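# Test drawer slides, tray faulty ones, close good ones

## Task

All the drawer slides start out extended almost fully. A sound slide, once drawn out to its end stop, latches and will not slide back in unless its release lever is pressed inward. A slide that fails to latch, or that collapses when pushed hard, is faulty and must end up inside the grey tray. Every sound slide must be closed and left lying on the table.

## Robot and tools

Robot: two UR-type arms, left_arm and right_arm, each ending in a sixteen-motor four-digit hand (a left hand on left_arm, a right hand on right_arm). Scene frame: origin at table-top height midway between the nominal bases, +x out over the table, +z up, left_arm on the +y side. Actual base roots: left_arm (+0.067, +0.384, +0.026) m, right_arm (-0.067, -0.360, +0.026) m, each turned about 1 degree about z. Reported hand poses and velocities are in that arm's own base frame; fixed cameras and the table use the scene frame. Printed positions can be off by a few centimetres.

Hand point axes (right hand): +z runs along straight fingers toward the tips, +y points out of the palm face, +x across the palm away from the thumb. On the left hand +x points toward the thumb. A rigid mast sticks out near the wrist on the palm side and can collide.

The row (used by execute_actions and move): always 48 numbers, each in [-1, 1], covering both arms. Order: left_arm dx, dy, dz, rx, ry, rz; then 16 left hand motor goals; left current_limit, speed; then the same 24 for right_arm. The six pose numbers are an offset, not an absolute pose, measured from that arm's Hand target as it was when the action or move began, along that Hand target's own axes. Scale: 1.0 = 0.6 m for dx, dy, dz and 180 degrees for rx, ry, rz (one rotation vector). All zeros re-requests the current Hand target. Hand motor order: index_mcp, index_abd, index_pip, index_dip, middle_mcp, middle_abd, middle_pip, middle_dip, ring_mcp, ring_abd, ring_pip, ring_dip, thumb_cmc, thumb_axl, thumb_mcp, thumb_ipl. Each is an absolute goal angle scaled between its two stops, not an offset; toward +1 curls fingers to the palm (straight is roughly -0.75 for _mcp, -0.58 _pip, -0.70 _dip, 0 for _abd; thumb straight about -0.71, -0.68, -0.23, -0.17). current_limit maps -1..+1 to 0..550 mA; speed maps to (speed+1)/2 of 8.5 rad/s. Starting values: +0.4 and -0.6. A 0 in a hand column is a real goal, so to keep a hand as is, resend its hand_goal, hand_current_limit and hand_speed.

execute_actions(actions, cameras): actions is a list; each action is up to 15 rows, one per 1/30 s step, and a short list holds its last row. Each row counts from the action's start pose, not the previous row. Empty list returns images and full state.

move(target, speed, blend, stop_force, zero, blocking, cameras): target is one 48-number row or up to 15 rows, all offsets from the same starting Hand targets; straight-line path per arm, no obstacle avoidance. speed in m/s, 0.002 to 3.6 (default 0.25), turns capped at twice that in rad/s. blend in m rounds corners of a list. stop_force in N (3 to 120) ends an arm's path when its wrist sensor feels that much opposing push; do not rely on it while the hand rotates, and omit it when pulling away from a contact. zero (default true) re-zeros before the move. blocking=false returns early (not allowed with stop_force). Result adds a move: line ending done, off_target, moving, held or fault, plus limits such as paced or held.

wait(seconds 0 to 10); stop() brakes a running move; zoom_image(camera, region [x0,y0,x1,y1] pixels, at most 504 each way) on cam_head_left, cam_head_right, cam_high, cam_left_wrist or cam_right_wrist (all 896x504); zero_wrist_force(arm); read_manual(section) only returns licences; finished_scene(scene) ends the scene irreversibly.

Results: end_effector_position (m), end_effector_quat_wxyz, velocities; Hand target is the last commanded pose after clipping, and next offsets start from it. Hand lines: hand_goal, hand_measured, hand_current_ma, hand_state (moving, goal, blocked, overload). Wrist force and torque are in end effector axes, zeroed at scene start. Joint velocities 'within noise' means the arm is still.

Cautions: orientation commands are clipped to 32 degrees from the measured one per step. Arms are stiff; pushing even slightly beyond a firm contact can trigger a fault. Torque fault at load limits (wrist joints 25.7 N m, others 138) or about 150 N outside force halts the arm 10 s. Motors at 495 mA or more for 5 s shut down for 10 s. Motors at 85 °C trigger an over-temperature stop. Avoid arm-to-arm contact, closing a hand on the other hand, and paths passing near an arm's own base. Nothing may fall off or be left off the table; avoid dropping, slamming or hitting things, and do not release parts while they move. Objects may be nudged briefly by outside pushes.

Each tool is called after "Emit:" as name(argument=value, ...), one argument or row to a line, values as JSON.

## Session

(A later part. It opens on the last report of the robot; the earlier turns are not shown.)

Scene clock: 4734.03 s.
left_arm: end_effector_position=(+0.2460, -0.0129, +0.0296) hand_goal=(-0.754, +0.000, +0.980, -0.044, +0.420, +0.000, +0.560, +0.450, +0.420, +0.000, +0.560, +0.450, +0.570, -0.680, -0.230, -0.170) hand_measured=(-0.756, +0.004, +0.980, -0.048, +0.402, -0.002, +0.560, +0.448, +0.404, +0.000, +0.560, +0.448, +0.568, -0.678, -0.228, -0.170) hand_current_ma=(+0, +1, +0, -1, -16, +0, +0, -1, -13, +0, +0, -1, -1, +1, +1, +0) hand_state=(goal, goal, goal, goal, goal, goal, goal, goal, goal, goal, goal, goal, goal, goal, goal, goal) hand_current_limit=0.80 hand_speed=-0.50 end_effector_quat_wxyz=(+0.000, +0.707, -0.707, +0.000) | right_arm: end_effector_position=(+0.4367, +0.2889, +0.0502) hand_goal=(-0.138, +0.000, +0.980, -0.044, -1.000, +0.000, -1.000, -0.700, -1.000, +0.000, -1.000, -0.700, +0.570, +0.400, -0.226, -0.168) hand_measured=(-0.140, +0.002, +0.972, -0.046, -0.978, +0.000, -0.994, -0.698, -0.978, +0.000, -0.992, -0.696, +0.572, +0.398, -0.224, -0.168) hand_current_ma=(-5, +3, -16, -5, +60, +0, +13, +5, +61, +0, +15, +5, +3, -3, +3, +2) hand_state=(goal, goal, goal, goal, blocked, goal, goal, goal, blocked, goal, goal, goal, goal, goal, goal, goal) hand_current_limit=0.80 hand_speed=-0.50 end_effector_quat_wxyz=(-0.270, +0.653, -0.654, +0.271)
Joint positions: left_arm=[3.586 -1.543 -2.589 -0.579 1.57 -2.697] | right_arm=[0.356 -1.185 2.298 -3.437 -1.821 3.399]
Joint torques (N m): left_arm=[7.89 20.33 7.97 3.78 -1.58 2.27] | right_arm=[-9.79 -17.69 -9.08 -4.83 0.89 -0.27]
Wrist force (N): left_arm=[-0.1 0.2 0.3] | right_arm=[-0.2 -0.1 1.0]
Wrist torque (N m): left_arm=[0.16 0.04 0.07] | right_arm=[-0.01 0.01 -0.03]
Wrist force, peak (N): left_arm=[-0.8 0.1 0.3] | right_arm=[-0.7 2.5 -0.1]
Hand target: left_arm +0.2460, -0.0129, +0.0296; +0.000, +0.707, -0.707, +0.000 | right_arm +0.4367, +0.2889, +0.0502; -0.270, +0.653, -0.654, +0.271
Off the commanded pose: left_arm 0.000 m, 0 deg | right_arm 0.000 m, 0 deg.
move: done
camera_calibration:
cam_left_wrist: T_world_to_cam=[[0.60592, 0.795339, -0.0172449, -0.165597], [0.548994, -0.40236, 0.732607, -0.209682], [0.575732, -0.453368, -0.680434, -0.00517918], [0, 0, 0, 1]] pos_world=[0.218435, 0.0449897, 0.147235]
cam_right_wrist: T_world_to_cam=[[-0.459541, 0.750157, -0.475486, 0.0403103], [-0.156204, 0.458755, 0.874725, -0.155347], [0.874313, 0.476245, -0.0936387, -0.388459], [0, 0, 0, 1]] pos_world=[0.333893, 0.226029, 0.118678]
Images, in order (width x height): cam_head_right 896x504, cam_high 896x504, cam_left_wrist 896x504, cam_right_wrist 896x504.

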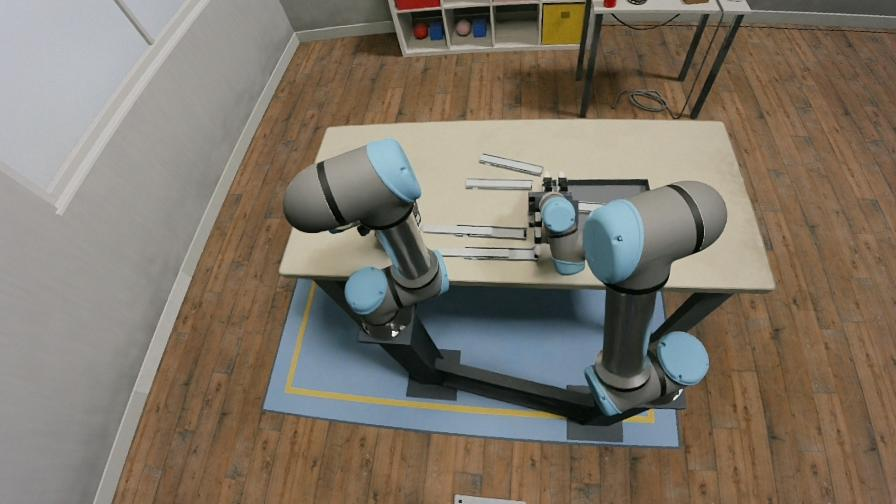

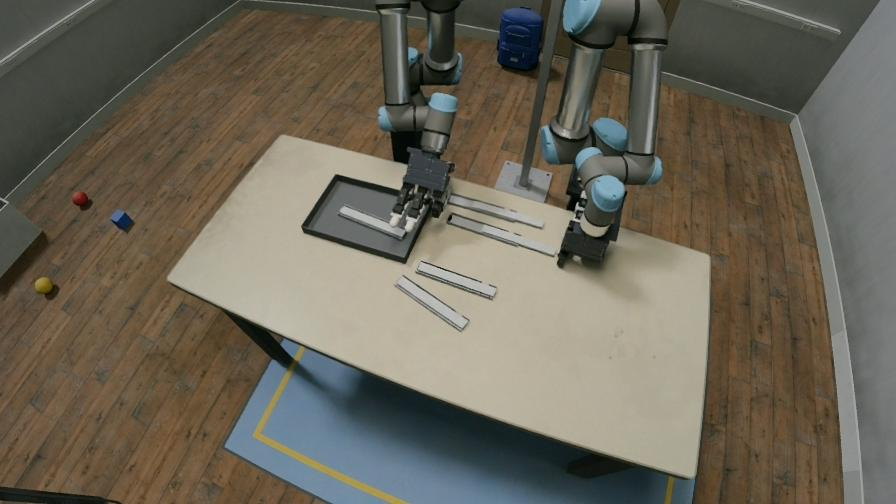

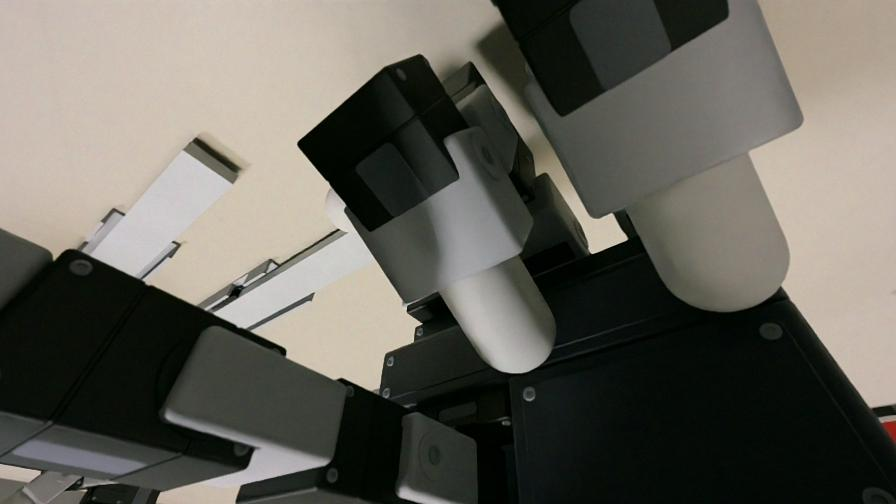

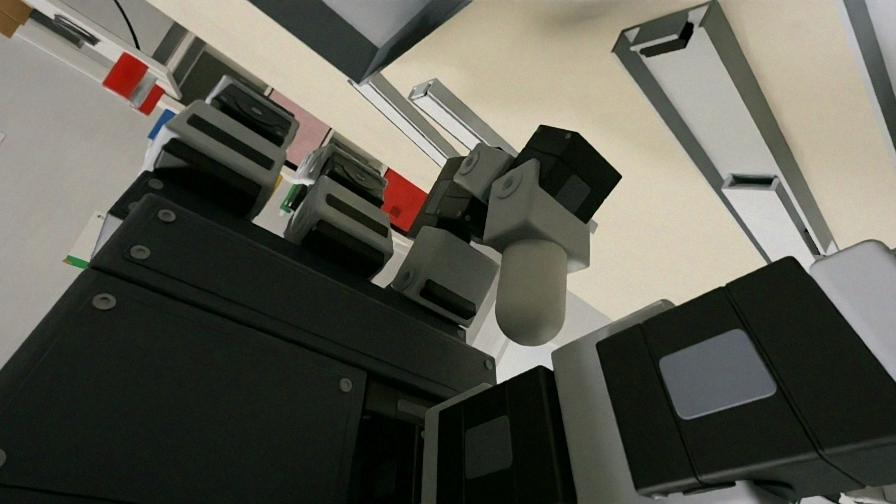

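Emit:
move(
  target=[
    [0,0,0,0,0,0,-0.753,0,0.98,-0.043,0.42,0,0.56,0.45,0.42,0,0.56,0.45,0.571,-0.68,-0.23,-0.17,0.8,-0.5,0,0.0792,0.0792,0,0,0,-0.137,0,0.98,-0.043,-1,0,-1,-0.7,-1,0,-1,-0.7,0.571,0.401,-0.226,-0.168,0.8,-0.5],
  ],
  speed=0.06,
  stop_force=6,
)

Emit:
move(
  target=[
    [0.19,0,0,0,0,0,-0.753,0,0.98,-0.043,0.42,0,0.56,0.45,0.42,0,0.56,0.45,0.571,-0.68,-0.23,-0.17,0.8,-0.5,0,0,0,0,0,0,-0.137,0,0.98,-0.043,-1,0,-1,-0.7,-1,0,-1,-0.7,0.571,0.401,-0.226,-0.168,0.8,-0.5],
  ],
  speed=0.05,
  stop_force=12,
  cameras=["cam_high","cam_left_wrist","cam_head_right","cam_right_wrist"],
)

Emit:
zoom_image(
  camera="cam_left_wrist",
  region=[0, 80, 420, 400],
)

Emit:
zoom_image(
  camera="cam_head_right",
  region=[400, 190, 560, 280],
)

Scene clock: 4748.97 s.
left_arm: end_effector_position=(+0.2460, -0.0129, +0.0296) hand_goal=(-0.754, +0.000, +0.980, -0.044, +0.420, +0.000, +0.560, +0.450, +0.420, +0.000, +0.560, +0.450, +0.570, -0.680, -0.230, -0.170) hand_measured=(-0.756, +0.004, +0.980, -0.048, +0.402, -0.002, +0.560, +0.448, +0.404, +0.000, +0.560, +0.448, +0.568, -0.678, -0.228, -0.170) hand_current_ma=(+0, +1, +0, -1, -16, +0, +0, -1, -13, +0, +0, -1, -1, +1, +1, +0) hand_state=(goal, goal, goal, goal, goal, goal, goal, goal, goal, goal, goal, goal, goal, goal, goal, goal) hand_current_limit=0.80 hand_speed=-0.50 end_effector_quat_wxyz=(+0.000, +0.707, -0.707, +0.000) | right_arm: end_effector_position=(+0.4367, +0.2888, -0.0170) hand_goal=(-0.138, +0.000, +0.980, -0.044, -1.000, +0.000, -1.000, -0.700, -1.000, +0.000, -1.000, -0.700, +0.570, +0.400, -0.226, -0.168) hand_measured=(-0.140, +0.002, +0.972, -0.046, -0.978, +0.000, -0.994, -0.698, -0.978, +0.000, -0.992, -0.696, +0.572, +0.398, -0.224, -0.168) hand_current_ma=(-5, +3, -16, -5, +60, +0, +13, +5, +61, +0, +15, +5, +3, -3, +3, +2) hand_state=(goal, goal, goal, goal, blocked, goal, goal, goal, blocked, goal, goal, goal, goal, goal, goal, goal) hand_current_limit=0.80 hand_speed=-0.50 end_effector_quat_wxyz=(-0.270, +0.653, -0.654, +0.271)
Joint positions: left_arm=[3.586 -1.543 -2.589 -0.579 1.57 -2.697] | right_arm=[0.356 -0.986 2.302 -3.64 -1.821 3.399]
Joint torques (N m): left_arm=[7.15 20.37 6.23 3.81 -1.53 2.12] | right_arm=[-8.98 -41.52 -3.75 -4.48 1.06 -1.87]
Wrist force (N): left_arm=[0.1 0.1 0.0] | right_arm=[-0.3 0.1 0.8]
Wrist torque (N m): left_arm=[0.18 0.01 0.08] | right_arm=[0.04 0.02 -0.03]
Wrist force, peak (N): left_arm=[-0.5 -0.1 0.5] | right_arm=[-0.2 0.6 1.2]
Hand target: left_arm +0.2460, -0.0129, +0.0296; +0.000, +0.707, -0.707, +0.000 | right_arm +0.4367, +0.2888, -0.0170; -0.270, +0.653, -0.654, +0.271
Off the commanded pose: left_arm 0.000 m, 0 deg | right_arm 0.000 m, 0 deg.
move: done

Scene clock: 4752.20 s.
left_arm: end_effector_position=(+0.2460, -0.1269, +0.0296) hand_goal=(-0.754, +0.000, +0.980, -0.044, +0.420, +0.000, +0.560, +0.450, +0.420, +0.000, +0.560, +0.450, +0.570, -0.680, -0.230, -0.170) hand_measured=(-0.756, +0.004, +0.980, -0.048, +0.402, -0.002, +0.560, +0.448, +0.404, +0.000, +0.560, +0.448, +0.568, -0.678, -0.228, -0.170) hand_current_ma=(+0, +1, +0, -1, -16, +0, +0, -1, -13, +0, +0, -1, +0, +1, +1, +0) hand_state=(goal, goal, goal, goal, goal, goal, goal, goal, goal, goal, goal, goal, goal, goal, goal, goal) hand_current_limit=0.80 hand_speed=-0.50 end_effector_quat_wxyz=(+0.000, +0.707, -0.707, +0.000) | right_arm: end_effector_position=(+0.4367, +0.2888, -0.0170) hand_goal=(-0.138, +0.000, +0.980, -0.044, -1.000, +0.000, -1.000, -0.700, -1.000, +0.000, -1.000, -0.700, +0.570, +0.400, -0.226, -0.168) hand_measured=(-0.140, +0.002, +0.972, -0.046, -0.978, +0.000, -0.994, -0.698, -0.978, +0.000, -0.992, -0.696, +0.572, +0.398, -0.224, -0.168) hand_current_ma=(-5, +3, -16, -5, +60, +0, +13, +5, +61, +0, +15, +5, +3, -3, +3, +2) hand_state=(goal, goal, goal, goal, blocked, goal, goal, goal, blocked, goal, goal, goal, goal, goal, goal, goal) hand_current_limit=0.80 hand_speed=-0.50 end_effector_quat_wxyz=(-0.270, +0.653, -0.654, +0.271)
Joint positions: left_arm=[3.231 -1.584 -2.549 -0.578 1.57 -3.052] | right_arm=[0.356 -0.986 2.302 -3.64 -1.821 3.399]
Joint torques (N m): left_arm=[-4.33 23.34 4.66 0.54 1.21 -1.69] | right_arm=[-3.64 -45.82 7.02 -5.09 0.59 -0.68]
Wrist force (N): left_arm=[0.0 0.0 0.1] | right_arm=[-0.4 -0.1 0.9]
Wrist torque (N m): left_arm=[0.16 0.02 -0.09] | right_arm=[0.01 0.02 -0.05]
Wrist force, peak (N): left_arm=[-1.2 0.5 0.1] | right_arm=[-0.6 0.0 1.0]
Hand target: left_arm +0.2460, -0.1269, +0.0296; +0.000, +0.707, -0.707, +0.000 | right_arm +0.4367, +0.2888, -0.0170; -0.270, +0.653, -0.654, +0.271
Off the commanded pose: left_arm 0.000 m, 0 deg | right_arm 0.000 m, 0 deg.
move: done
camera_calibration:
cam_left_wrist: T_world_to_cam=[[0.60592, 0.795339, -0.0172449, -0.0750062], [0.548994, -0.40236, 0.732607, -0.255585], [0.575732, -0.453368, -0.680434, -0.0567498], [0, 0, 0, 1]] pos_world=[0.218435, -0.0689103, 0.147335]
cam_right_wrist: T_world_to_cam=[[-0.459582, 0.750134, -0.475482, 0.00837625], [-0.156128, 0.458796, 0.874717, -0.0966], [0.874304, 0.476241, -0.0937378, -0.394743], [0, 0, 0, 1]] pos_world=[0.333893, 0.226029, 0.0514781]
Images, in order (width x height): cam_head_right 896x504, cam_high 896x504, cam_left_wrist 896x504, cam_right_wrist 896x504.

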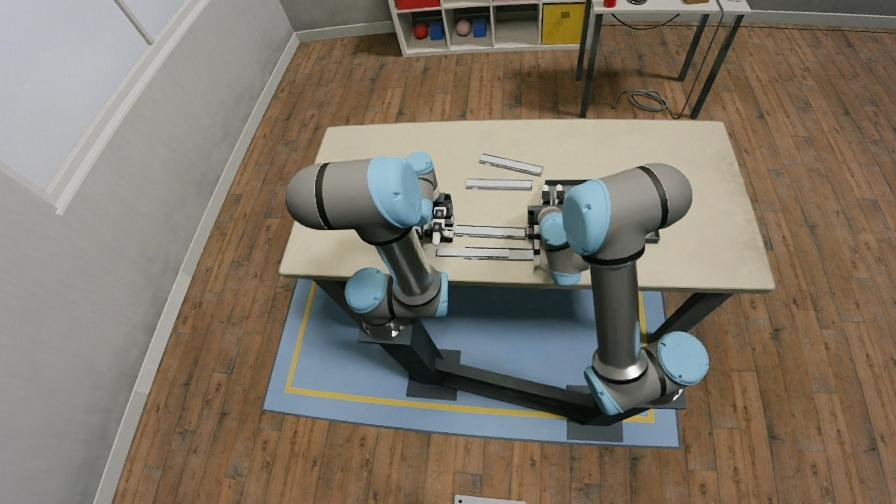

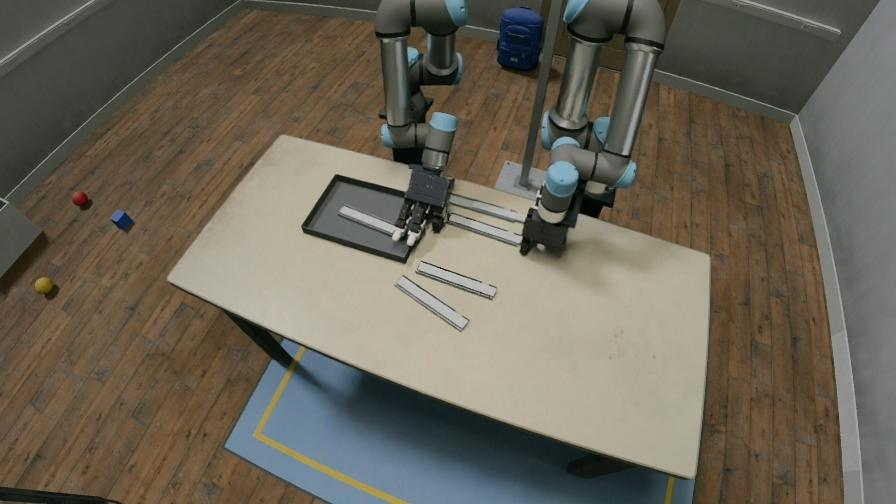

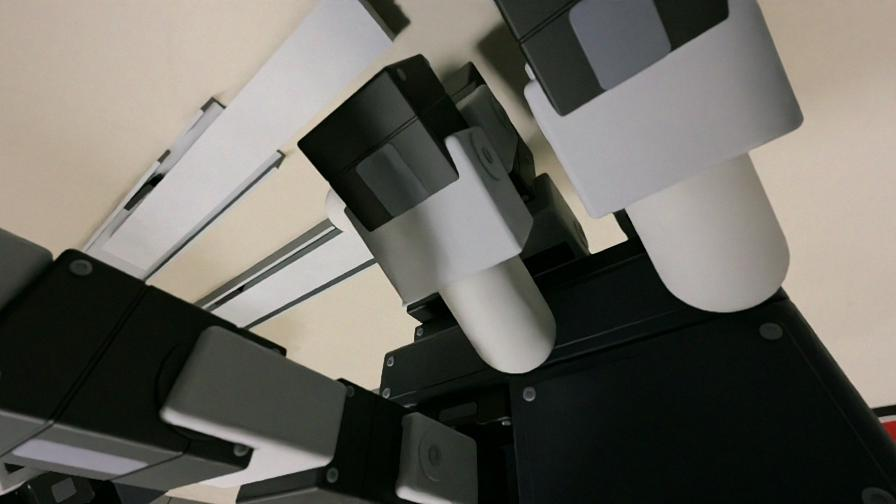

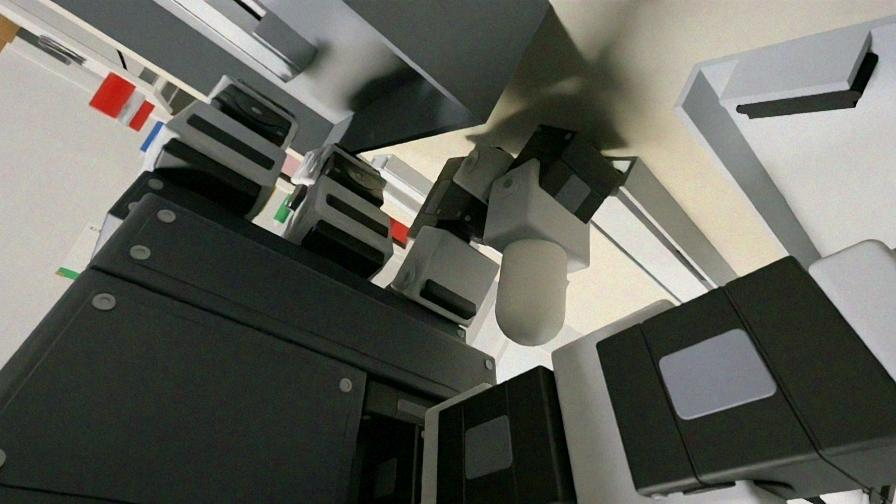

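Scaled by 1.200 from the camera's 896x504 image, which has a finer 1280x720 frame.

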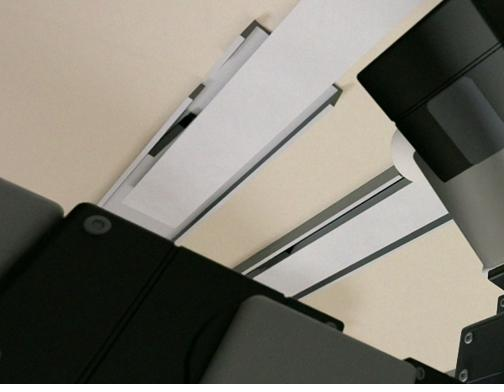

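Scaled by 3.150 from the camera's 896x504 image, which has a finer 1280x720 frame.

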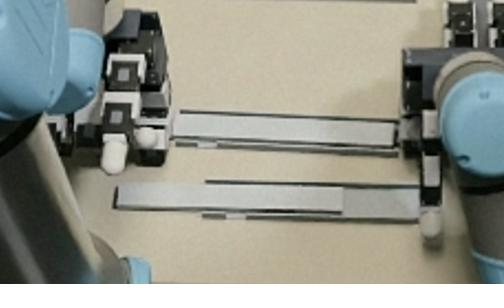

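Emit:
move(
  target=[
    [0.03,0,0,0,0,0,-0.753,0,0.98,-0.043,0.42,0,0.56,0.45,0.42,0,0.56,0.45,0.571,-0.68,-0.23,-0.17,0.8,-0.5,0,0,0,0,0,0,-0.137,0,0.98,-0.043,-1,0,-1,-0.7,-1,0,-1,-0.7,0.571,0.401,-0.226,-0.168,0.8,-0.5],
  ],
  speed=0.02,
  stop_force=14,
  cameras=["cam_left_wrist","cam_head_right"],
)

Emit:
zoom_image(
  camera="cam_head_right",
  region=[440, 210, 540, 260],
)

Scene clock: 4758.60 s.
left_arm: end_effector_position=(+0.2460, -0.1372, +0.0296) hand_goal=(-0.754, +0.000, +0.980, -0.044, +0.420, +0.000, +0.560, +0.450, +0.420, +0.000, +0.560, +0.450, +0.570, -0.680, -0.230, -0.170) hand_measured=(-0.754, +0.054, +0.980, -0.048, +0.402, -0.002, +0.560, +0.448, +0.404, +0.000, +0.560, +0.448, +0.568, -0.678, -0.228, -0.170) hand_current_ma=(+0, +71, +0, -1, -16, +0, +0, -1, -13, +0, +0, -1, +0, +1, +1, +0) hand_state=(goal, blocked, goal, goal, goal, goal, goal, goal, goal, goal, goal, goal, goal, goal, goal, goal) hand_current_limit=0.80 hand_speed=-0.50 end_effector_quat_wxyz=(+0.000, +0.707, -0.707, +0.000) | right_arm: end_effector_position=(+0.4367, +0.2888, -0.0170) hand_goal=(-0.138, +0.000, +0.980, -0.044, -1.000, +0.000, -1.000, -0.700, -1.000, +0.000, -1.000, -0.700, +0.570, +0.400, -0.226, -0.168) hand_measured=(-0.132, +0.046, +0.978, -0.046, -0.978, +0.000, -0.994, -0.698, -0.978, +0.000, -0.992, -0.696, +0.572, +0.398, -0.224, -0.168) hand_current_ma=(+14, +121, -4, -5, +60, +0, +13, +5, +61, +0, +15, +5, +3, -3, +3, +2) hand_state=(goal, blocked, goal, goal, blocked, goal, goal, goal, blocked, goal, goal, goal, goal, goal, goal, goal) hand_current_limit=0.80 hand_speed=-0.50 end_effector_quat_wxyz=(-0.270, +0.653, -0.654, +0.271)
Joint positions: left_arm=[3.199 -1.592 -2.541 -0.578 1.57 -3.084] | right_arm=[0.356 -0.986 2.302 -3.64 -1.821 3.399]
Joint torques (N m): left_arm=[-8.32 23.14 4.12 1.44 -2.96 -2.13] | right_arm=[2.49 -41.35 2.52 -5.07 3.05 0.66]
Wrist force (N): left_arm=[-5.5 -0.5 -1.6] | right_arm=[7.7 -2.2 -1.2]
Wrist torque (N m): left_arm=[0.29 -0.22 -0.47] | right_arm=[0.07 -0.06 0.16]
Wrist force, peak (N): left_arm=[-14.9 -0.5 -5.0] | right_arm=[13.5 -3.0 -1.7]
Hand target: left_arm +0.2460, -0.1372, +0.0296; +0.000, +0.707, -0.707, +0.001 (not the last commanded pose) | right_arm +0.4367, +0.2888, -0.0170; -0.270, +0.653, -0.654, +0.271
Off the commanded pose: left_arm 0.008 m, 0 deg | right_arm 0.000 m, 0 deg.
move: contact (left_arm)
camera_calibration:
cam_left_wrist: T_world_to_cam=[[0.605875, 0.795374, -0.0172176, -0.0668055], [0.548973, -0.40232, 0.732644, -0.259727], [0.575799, -0.453342, -0.680395, -0.061438], [0, 0, 0, 1]] pos_world=[0.218435, -0.0792103, 0.147335]
Images, in order (width x height): cam_head_right 896x504, cam_left_wrist 896x504.

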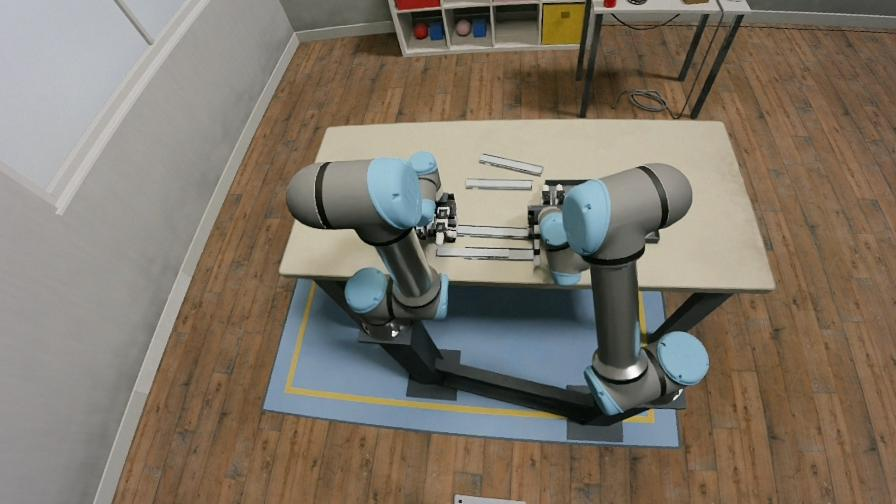

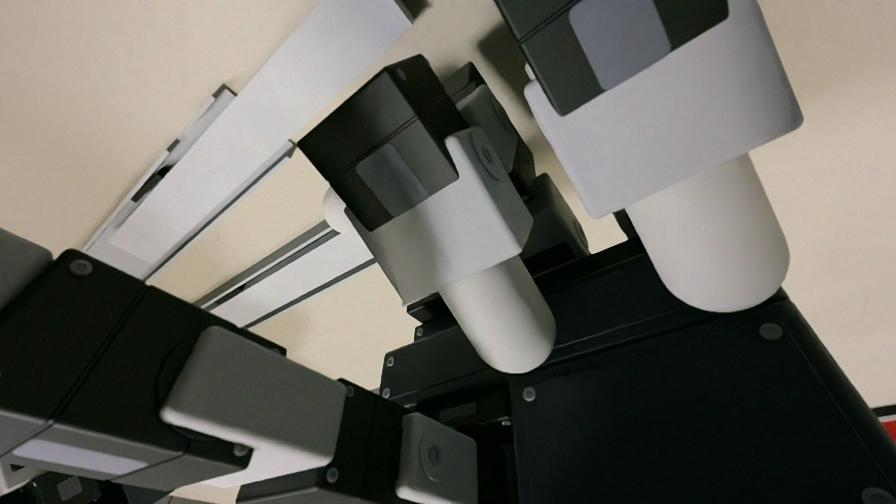

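Scaled by 5.040 from the camera's 896x504 image, which has a finer 1280x720 frame.

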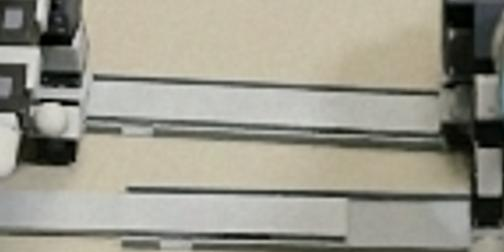

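Emit:
move(
  target=[
    [-0.025,0,-0.15,0,0,0,-0.753,0,0.98,-0.043,0.42,0,0.56,0.45,0.42,0,0.56,0.45,0.571,-0.68,-0.23,-0.17,0.8,-0.5,0.0333,-0.1178,-0.1178,0,0,0,-0.137,0,0.98,-0.043,-1,0,-1,-0.7,-1,0,-1,-0.7,0.571,0.401,-0.226,-0.168,0.8,-0.5],
    [-0.025,0,-0.15,0,0,0,-0.753,0,0.98,-0.043,0.42,0,0.56,0.45,0.42,0,0.56,0.45,0.571,-0.68,-0.23,-0.17,0.8,-0.5,0.3833,-0.1178,-0.1178,0,0,0,-0.137,0,0.98,-0.043,-1,0,-1,-0.7,-1,0,-1,-0.7,0.571,0.401,-0.226,-0.168,0.8,-0.5],
  ],
  speed=0.2,
  blend=[0.02,0],
  cameras=["cam_high","cam_left_wrist","cam_head_right","cam_head_left"],
)

Emit:
zoom_image(
  camera="cam_head_right",
  region=[430, 210, 550, 270],
)

Emit:
zoom_image(
  camera="cam_head_left",
  region=[420, 210, 540, 270],
)

Scene clock: 4836.53 s.
left_arm: end_effector_position=(+0.2459, -0.1222, +0.1196) hand_goal=(-0.754, +0.000, +0.980, -0.044, +0.420, +0.000, +0.560, +0.450, +0.420, +0.000, +0.560, +0.450, +0.570, -0.680, -0.230, -0.170) hand_measured=(-0.756, +0.004, +0.980, -0.048, +0.402, -0.002, +0.560, +0.448, +0.404, +0.000, +0.560, +0.448, +0.568, -0.678, -0.228, -0.170) hand_current_ma=(+0, +1, +0, -1, -16, +0, +0, -1, -13, +0, +0, -1, +0, +1, +1, +0) hand_state=(goal, goal, goal, goal, goal, goal, goal, goal, goal, goal, goal, goal, goal, goal, goal, goal) hand_current_limit=0.80 hand_speed=-0.50 end_effector_quat_wxyz=(+0.000, +0.707, -0.707, +0.001) | right_arm: end_effector_position=(+0.4363, +0.0590, +0.0831) hand_goal=(-0.138, +0.000, +0.980, -0.044, -1.000, +0.000, -1.000, -0.700, -1.000, +0.000, -1.000, -0.700, +0.570, +0.400, -0.226, -0.168) hand_measured=(-0.136, +0.002, +0.976, -0.046, -0.980, +0.000, -0.994, -0.698, -0.978, +0.000, -0.992, -0.696, +0.572, +0.398, -0.224, -0.168) hand_current_ma=(+2, +4, -8, -5, +57, +0, +13, +5, +59, +0, +15, +5, +3, -3, +3, +2) hand_state=(goal, goal, goal, goal, blocked, goal, goal, goal, blocked, goal, goal, goal, goal, goal, goal, goal) hand_current_limit=0.80 hand_speed=-0.50 end_effector_quat_wxyz=(-0.270, +0.653, -0.654, +0.271) end_effector_velocity=(+0.000, +0.000, +0.000) end_effector_angular_velocity=(-0.001, +0.000, +0.005)
Joint positions: left_arm=[3.246 -1.329 -2.427 -0.956 1.57 -3.038] | right_arm=[-0.299 -1.443 2.531 -3.422 -1.362 2.928]
Joint velocities: left_arm=[within noise] | right_arm=[-0.001 0.001 -0.001 0 0.003 -0.005]
Joint torques (N m): left_arm=[-7.02 15.6 24.39 -0.04 -1.59 -2.13] | right_arm=[-10.47 -6.52 -27.34 -5.1 1.82 -2.01]
Wrist force (N): left_arm=[-0.1 -0.3 0.2] | right_arm=[-0.4 -0.1 0.8]
Wrist torque (N m): left_arm=[0.12 0.03 0.00] | right_arm=[0.00 0.01 -0.09]
Wrist force, peak (N): left_arm=[-6.3 -0.7 -1.4] | right_arm=[8.0 -2.3 -1.5]
Hand target: left_arm +0.2459, -0.1222, +0.1196; +0.000, +0.707, -0.707, +0.001 | right_arm +0.4364, +0.0589, +0.0831; -0.270, +0.653, -0.654, +0.271
Off the commanded pose: left_arm 0.000 m, 0 deg | right_arm 0.000 m, 0 deg.
move: done
camera_calibration:
cam_left_wrist: T_world_to_cam=[[0.605875, 0.795374, -0.0172176, -0.0771259], [0.548973, -0.40232, 0.732644, -0.319575], [0.575799, -0.453342, -0.680395, 0.00665525], [0, 0, 0, 1]] pos_world=[0.218335, -0.0642103, 0.237335]
Images, in order (width x height): cam_head_left 896x504, cam_head_right 896x504, cam_high 896x504, cam_left_wrist 896x504.

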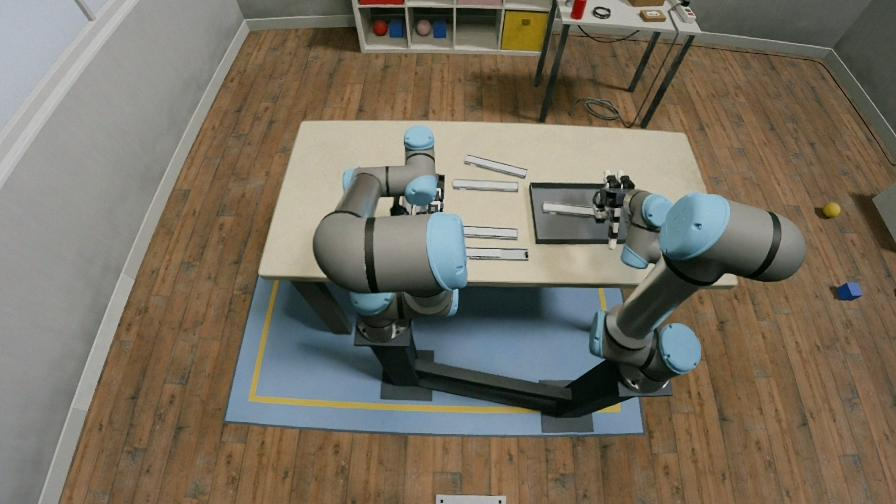

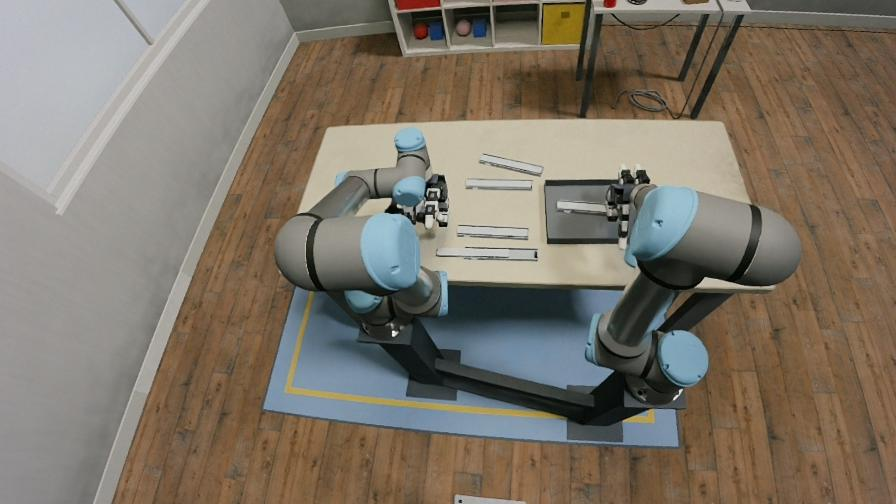

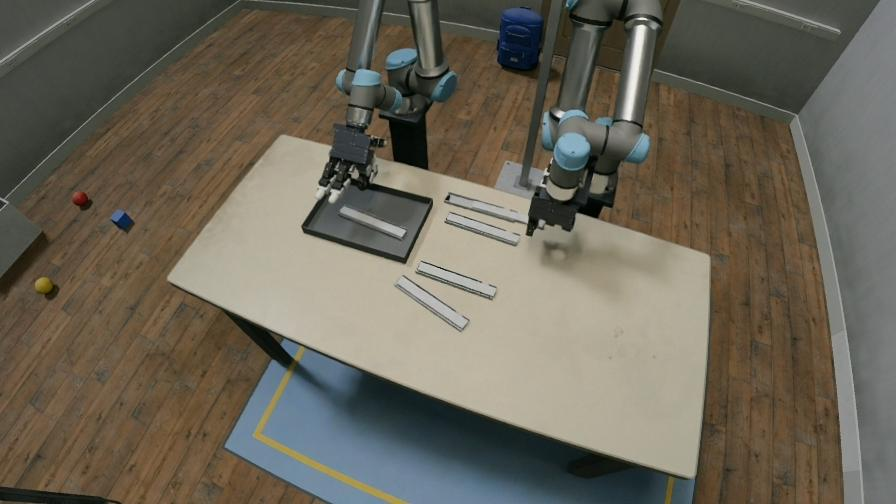

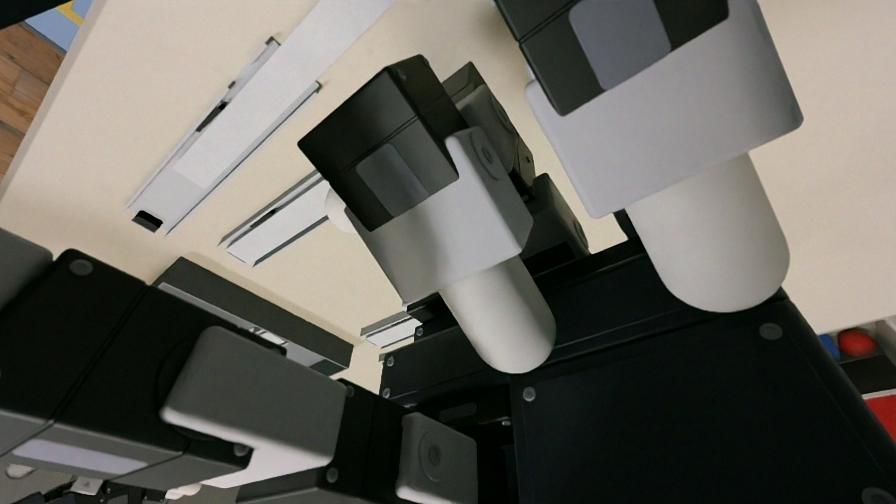

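Scaled by 4.200 from the camera's 896x504 image, which has a finer 1280x720 frame.

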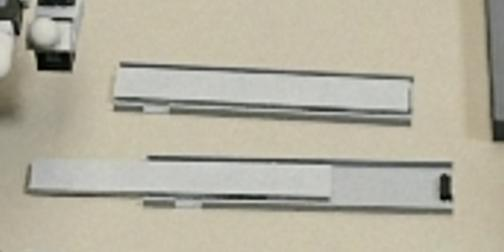

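Scaled by 4.200 from the camera's 896x504 image, which has a finer 1280x720 frame.

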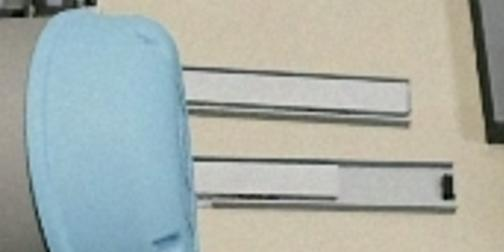

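Emit:
move(
  target=[
    [0.3935,-0.1488,0.05,0.3889,-0.0145,0.0102,-0.753,0,0.98,-0.043,0.42,0,0.56,0.45,0.42,0,0.56,0.45,0.571,0.401,-0.226,-0.168,0.7,-0.5,0,0,0,0,0,0,-0.137,0,0.98,-0.043,-1,0,-1,-0.7,-1,0,-1,-0.7,0.571,0.401,-0.226,-0.168,0.8,-0.5],
    [0.3935,-0.1488,0.05,0.3889,-0.0145,0.0102,-1,0,-1,-0.7,-1,0,-1,-0.7,-1,0,-1,-0.7,0.571,0.401,-0.226,-0.168,0.7,-0.5,0,0,0,0,0,0,-0.137,0,0.98,-0.043,-1,0,-1,-0.7,-1,0,-1,-0.7,0.571,0.401,-0.226,-0.168,0.8,-0.5],
  ],
  speed=0.3,
  cameras=["cam_high","cam_head_left","cam_head_right"],
)

Scene clock: 4845.87 s.
left_arm: end_effector_position=(+0.3354, -0.3582, +0.0898) hand_goal=(-1.000, +0.000, -1.000, -0.700, -1.000, +0.000, -1.000, -0.700, -1.000, +0.000, -1.000, -0.700, +0.570, +0.400, -0.226, -0.168) hand_measured=(-0.982, +0.004, -0.994, -0.696, -0.978, -0.002, -0.992, -0.696, -0.980, +0.000, -0.992, -0.696, +0.568, +0.398, -0.224, -0.170) hand_current_ma=(+18, +1, +3, +1, +23, +0, +3, +1, +20, +0, +4, +1, +0, -1, +1, +0) hand_state=(goal, goal, goal, goal, blocked, goal, goal, goal, blocked, goal, goal, goal, goal, goal, goal, goal) hand_current_limit=0.70 hand_speed=-0.50 end_effector_quat_wxyz=(-0.421, +0.568, -0.589, +0.391) | right_arm: end_effector_position=(+0.4364, +0.0589, +0.0831) hand_goal=(-0.138, +0.000, +0.980, -0.044, -1.000, +0.000, -1.000, -0.700, -1.000, +0.000, -1.000, -0.700, +0.570, +0.400, -0.226, -0.168) hand_measured=(-0.136, +0.002, +0.976, -0.046, -0.980, +0.000, -0.994, -0.698, -0.978, +0.000, -0.992, -0.696, +0.572, +0.398, -0.224, -0.168) hand_current_ma=(+2, +4, -8, -5, +57, +0, +13, +5, +59, +0, +15, +5, +3, -3, +3, +2) hand_state=(goal, goal, goal, goal, blocked, goal, goal, goal, blocked, goal, goal, goal, goal, goal, goal, goal) hand_current_limit=0.80 hand_speed=-0.50 end_effector_quat_wxyz=(-0.270, +0.653, -0.654, +0.271)
Joint positions: left_arm=[2.342 -2.055 -2.385 0.812 2.328 -3.435] | right_arm=[-0.299 -1.442 2.531 -3.422 -1.362 2.928]
Joint torques (N m): left_arm=[-6.98 23.6 14.91 4.46 2.26 2.52] | right_arm=[-12.18 -6.32 -25.54 -5.03 1.69 -2.49]
Wrist force (N): left_arm=[0.6 0.0 0.9] | right_arm=[0.0 0.0 1.0]
Wrist torque (N m): left_arm=[0.05 0.02 0.32] | right_arm=[-0.01 -0.04 -0.05]
Wrist force, peak (N): left_arm=[1.5 0.5 0.7] | right_arm=[-0.2 -0.2 1.3]
Hand target: left_arm +0.3354, -0.3582, +0.0898; -0.421, +0.568, -0.589, +0.391 | right_arm +0.4364, +0.0589, +0.0831; -0.270, +0.653, -0.654, +0.271
Off the commanded pose: left_arm 0.000 m, 0 deg | right_arm 0.000 m, 0 deg.
move: done
Images, in order (width x height): cam_head_left 896x504, cam_head_right 896x504, cam_high 896x504.

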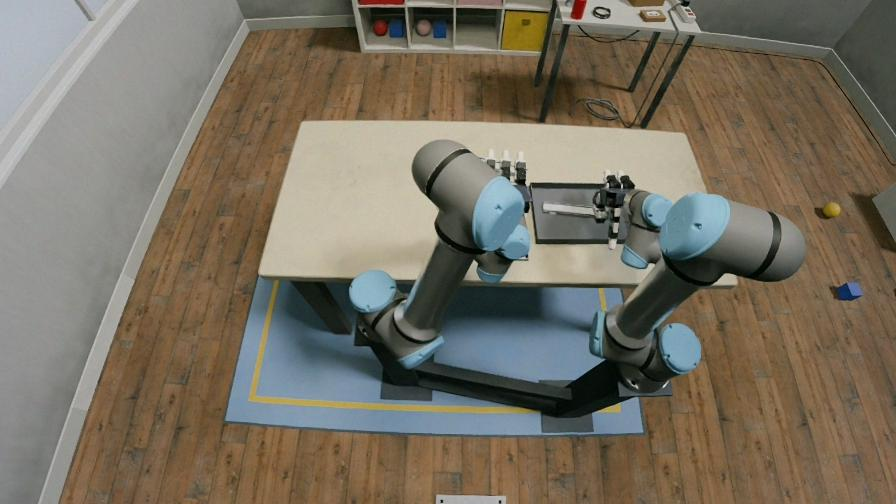

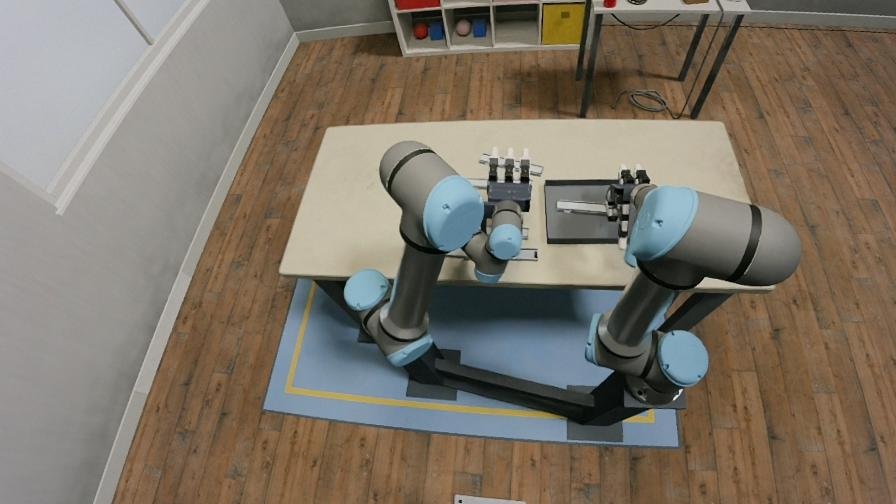

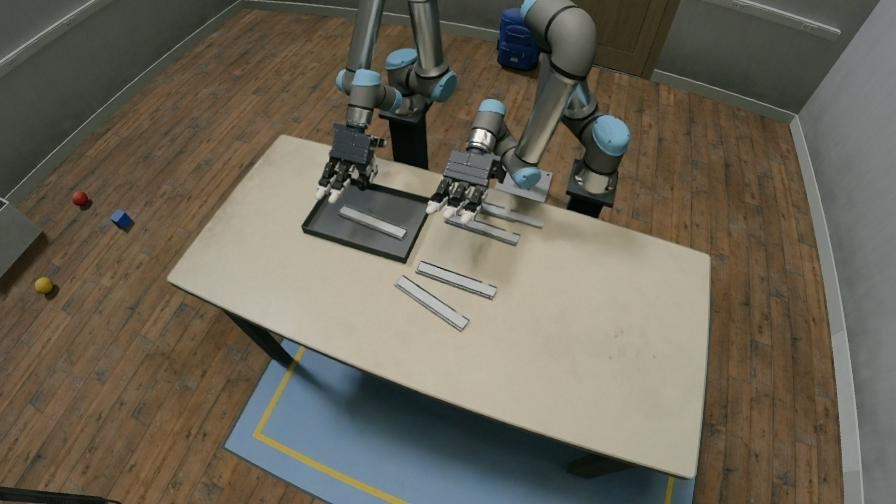

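Emit:
move(
  target=[
    [0.0061,0.1092,0.0397,0,0,0,-1,0,-1,-0.7,-1,0,-1,-0.7,-1,0,-1,-0.7,0.571,0.401,-0.226,-0.168,0.7,-0.5,0,0,0,0,0,0,-0.137,0,0.98,-0.043,-1,0,-1,-0.7,-1,0,-1,-0.7,0.571,0.401,-0.226,-0.168,0.8,-0.5],
  ],
  speed=0.1,
  stop_force=6,
)

Emit:
move(
  target=[
    [0.0009,0.0157,0.0057,0,0,0,-1,0,-1,-0.7,-1,0,-1,-0.7,-1,0,-1,-0.7,0.571,0.401,-0.226,-0.168,0.7,-0.5,0,0,0,0,0,0,-0.137,0,0.98,-0.043,-1,0,-1,-0.7,-1,0,-1,-0.7,0.571,0.401,-0.226,-0.168,0.8,-0.5],
  ],
  speed=0.015,
  stop_force=3,
)

Scene clock: 4854.47 s.
left_arm: end_effector_position=(+0.3354, -0.3583, +0.0200) hand_goal=(-1.000, +0.000, -1.000, -0.700, -1.000, +0.000, -1.000, -0.700, -1.000, +0.000, -1.000, -0.700, +0.570, +0.400, -0.226, -0.168) hand_measured=(-0.982, +0.004, -0.994, -0.696, -0.978, -0.002, -0.994, -0.696, -0.980, +0.000, -0.992, -0.696, +0.568, +0.398, -0.224, -0.170) hand_current_ma=(+18, +1, +3, +1, +23, +0, +3, +1, +20, +0, +3, +1, +0, -1, +1, +0) hand_state=(goal, goal, goal, goal, blocked, goal, goal, goal, blocked, goal, goal, goal, goal, goal, goal, goal) hand_current_limit=0.70 hand_speed=-0.50 end_effector_quat_wxyz=(-0.421, +0.568, -0.589, +0.391) | right_arm: end_effector_position=(+0.4364, +0.0589, +0.0831) hand_goal=(-0.138, +0.000, +0.980, -0.044, -1.000, +0.000, -1.000, -0.700, -1.000, +0.000, -1.000, -0.700, +0.570, +0.400, -0.226, -0.168) hand_measured=(-0.136, +0.002, +0.976, -0.046, -0.980, +0.000, -0.994, -0.698, -0.978, +0.000, -0.992, -0.696, +0.572, +0.398, -0.224, -0.168) hand_current_ma=(+2, +4, -8, -5, +57, +0, +13, +5, +59, +0, +15, +5, +3, -3, +3, +2) hand_state=(goal, goal, goal, goal, blocked, goal, goal, goal, blocked, goal, goal, goal, goal, goal, goal, goal) hand_current_limit=0.80 hand_speed=-0.50 end_effector_quat_wxyz=(-0.270, +0.653, -0.654, +0.271)
Joint positions: left_arm=[2.342 -2.289 -2.363 1.023 2.328 -3.435] | right_arm=[-0.299 -1.442 2.531 -3.422 -1.362 2.928]
Joint torques (N m): left_arm=[8.63 27.1 -3.57 4.07 -1.09 -0.44] | right_arm=[-10.41 -6.61 -24.9 -4.76 1.87 -2.16]
Wrist force (N): left_arm=[0.5 0.2 0.8] | right_arm=[-0.3 0.0 0.8]
Wrist torque (N m): left_arm=[0.08 0.03 0.20] | right_arm=[0.01 0.01 -0.07]
Wrist force, peak (N): left_arm=[0.3 1.1 1.0] | right_arm=[-0.4 -0.1 1.2]
Hand target: left_arm +0.3354, -0.3583, +0.0200; -0.421, +0.568, -0.589, +0.391 | right_arm +0.4364, +0.0589, +0.0831; -0.270, +0.653, -0.654, +0.271
Off the commanded pose: left_arm 0.000 m, 0 deg | right_arm 0.000 m, 0 deg.
move: done

Scene clock: 4855.90 s.
left_arm: end_effector_position=(+0.3355, -0.3583, +0.0100) hand_goal=(-1.000, +0.000, -1.000, -0.700, -1.000, +0.000, -1.000, -0.700, -1.000, +0.000, -1.000, -0.700, +0.570, +0.400, -0.226, -0.168) hand_measured=(-0.982, +0.004, -0.994, -0.696, -0.978, -0.002, -0.994, -0.696, -0.980, +0.000, -0.992, -0.696, +0.568, +0.398, -0.224, -0.170) hand_current_ma=(+18, +1, +3, +1, +23, +0, +3, +1, +20, +0, +3, +1, +0, -1, +1, +0) hand_state=(goal, goal, goal, goal, blocked, goal, goal, goal, blocked, goal, goal, goal, goal, goal, goal, goal) hand_current_limit=0.70 hand_speed=-0.50 end_effector_quat_wxyz=(-0.421, +0.568, -0.589, +0.391) | right_arm: end_effector_position=(+0.4364, +0.0589, +0.0831) hand_goal=(-0.138, +0.000, +0.980, -0.044, -1.000, +0.000, -1.000, -0.700, -1.000, +0.000, -1.000, -0.700, +0.570, +0.400, -0.226, -0.168) hand_measured=(-0.136, +0.002, +0.976, -0.046, -0.980, +0.000, -0.994, -0.698, -0.978, +0.000, -0.992, -0.696, +0.572, +0.398, -0.224, -0.168) hand_current_ma=(+2, +4, -8, -5, +57, +0, +13, +5, +59, +0, +15, +5, +3, -3, +3, +2) hand_state=(goal, goal, goal, goal, blocked, goal, goal, goal, blocked, goal, goal, goal, goal, goal, goal, goal) hand_current_limit=0.80 hand_speed=-0.50 end_effector_quat_wxyz=(-0.270, +0.653, -0.654, +0.271)
Joint positions: left_arm=[2.342 -2.323 -2.356 1.05 2.328 -3.435] | right_arm=[-0.299 -1.442 2.531 -3.422 -1.362 2.928]
Joint torques (N m): left_arm=[0.27 41.76 -4.71 -0.15 1.18 -0.21] | right_arm=[-11.67 -6.89 -23.53 -4.72 1.89 -2.51]
Wrist force (N): left_arm=[0.6 -0.2 1.1] | right_arm=[-0.3 0.0 0.9]
Wrist torque (N m): left_arm=[0.04 0.02 0.23] | right_arm=[0.00 0.00 -0.07]
Wrist force, peak (N): left_arm=[0.5 -1.1 1.1] | right_arm=[-0.1 0.0 1.3]
Hand target: left_arm +0.3354, -0.3583, +0.0100; -0.421, +0.568, -0.589, +0.391 | right_arm +0.4364, +0.0589, +0.0831; -0.270, +0.653, -0.654, +0.271
Off the commanded pose: left_arm 0.000 m, 0 deg | right_arm 0.000 m, 0 deg.
move: done

Emit:
move(
  target=[
    [-0.1415,0.0069,0.0026,0,0,0,-1,0,-1,-0.7,-1,0,-1,-0.7,-1,0,-1,-0.7,0.571,0.401,-0.226,-0.168,0.7,-0.5,0,0,0,0,0,0,-0.137,0,0.98,-0.043,-1,0,-1,-0.7,-1,0,-1,-0.7,0.571,0.401,-0.226,-0.168,0.8,-0.5],
  ],
  speed=0.04,
  stop_force=12,
  cameras=["cam_high","cam_head_left","cam_head_right"],
)

Emit:
zoom_image(
  camera="cam_head_right",
  region=[400, 200, 560, 280],
)

Emit:
zoom_image(
  camera="cam_high",
  region=[420, 170, 580, 260],
)

Scene clock: 4870.33 s.
left_arm: end_effector_position=(+0.3355, -0.2733, +0.0100) hand_goal=(-1.000, +0.000, -1.000, -0.700, -1.000, +0.000, -1.000, -0.700, -1.000, +0.000, -1.000, -0.700, +0.570, +0.400, -0.226, -0.168) hand_measured=(-0.982, +0.004, -0.994, -0.696, -0.978, -0.002, -0.994, -0.696, -0.980, +0.000, -0.992, -0.696, +0.550, +0.398, -0.240, -0.174) hand_current_ma=(+18, +1, +3, +1, +23, +0, +3, +1, +20, +0, +3, +1, -20, -1, -16, -5) hand_state=(goal, goal, goal, goal, blocked, goal, goal, goal, blocked, goal, goal, goal, blocked, goal, goal, goal) hand_current_limit=0.70 hand_speed=-0.50 end_effector_quat_wxyz=(-0.421, +0.568, -0.589, +0.391) | right_arm: end_effector_position=(+0.4364, +0.0589, +0.0831) hand_goal=(-0.138, +0.000, +0.980, -0.044, -1.000, +0.000, -1.000, -0.700, -1.000, +0.000, -1.000, -0.700, +0.570, +0.400, -0.226, -0.168) hand_measured=(-0.136, +0.002, +0.976, -0.046, -0.980, +0.000, -0.994, -0.698, -0.978, +0.000, -0.992, -0.696, +0.572, +0.398, -0.224, -0.168) hand_current_ma=(+2, +4, -8, -5, +57, +0, +13, +5, +59, +0, +15, +5, +3, -3, +3, +2) hand_state=(goal, goal, goal, goal, blocked, goal, goal, goal, blocked, goal, goal, goal, goal, goal, goal, goal) hand_current_limit=0.80 hand_speed=-0.50 end_effector_quat_wxyz=(-0.270, +0.653, -0.654, +0.271)
Joint positions: left_arm=[2.555 -2.356 -2.545 1.345 2.136 -3.318] | right_arm=[-0.299 -1.442 2.531 -3.422 -1.362 2.928]
Joint torques (N m): left_arm=[-2.18 38.12 7.87 2.44 0.69 -1.9] | right_arm=[-9.19 -8.26 -21.94 -4.34 1.9 -2.44]
Wrist force (N): left_arm=[1.1 0.0 0.6] | right_arm=[-0.1 0.2 1.1]
Wrist torque (N m): left_arm=[0.05 -0.04 0.24] | right_arm=[0.02 -0.03 -0.04]
Wrist force, peak (N): left_arm=[2.0 -1.1 1.0] | right_arm=[-0.2 0.1 1.3]
Hand target: left_arm +0.3355, -0.2733, +0.0100; -0.421, +0.568, -0.589, +0.391 | right_arm +0.4364, +0.0589, +0.0831; -0.270, +0.653, -0.654, +0.271
Off the commanded pose: left_arm 0.000 m, 0 deg | right_arm 0.000 m, 0 deg.
move: done
Images, in order (width x height): cam_head_left 896x504, cam_head_right 896x504, cam_high 896x504.

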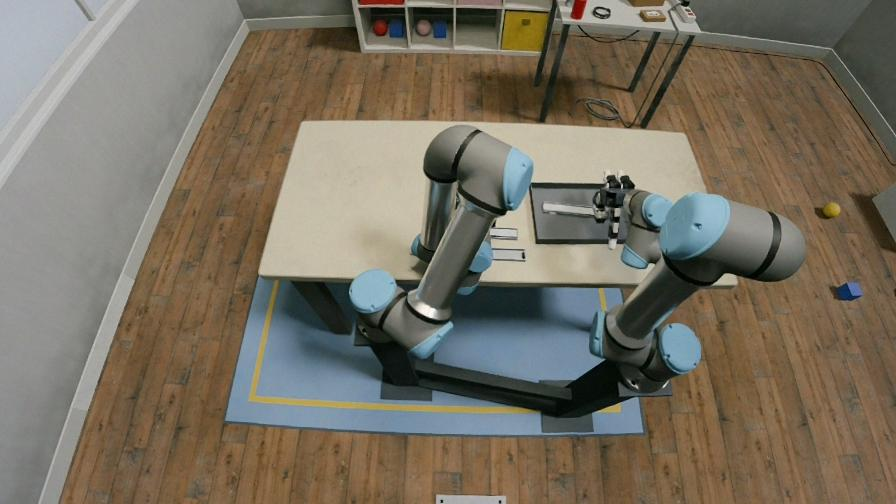

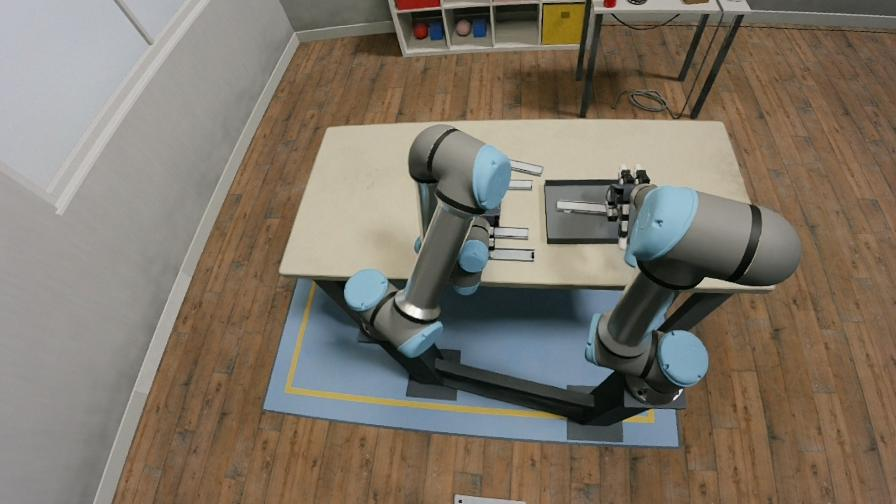

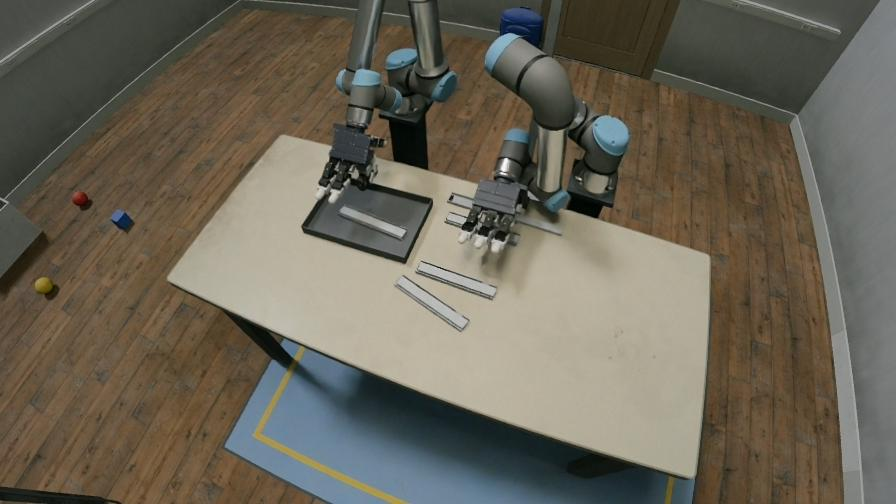

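Scaled by 3.150 from the camera's 896x504 image, which has a finer 1280x720 frame.

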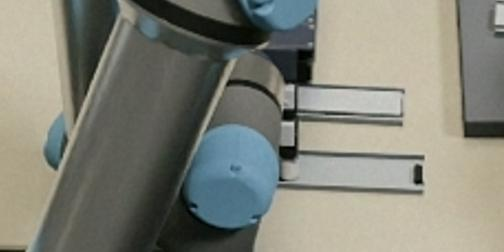

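Scaled by 3.150 from the camera's 896x504 image, which has a finer 1280x720 frame.

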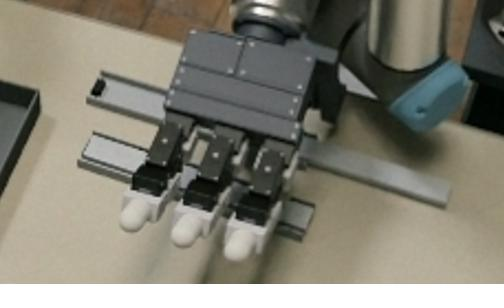

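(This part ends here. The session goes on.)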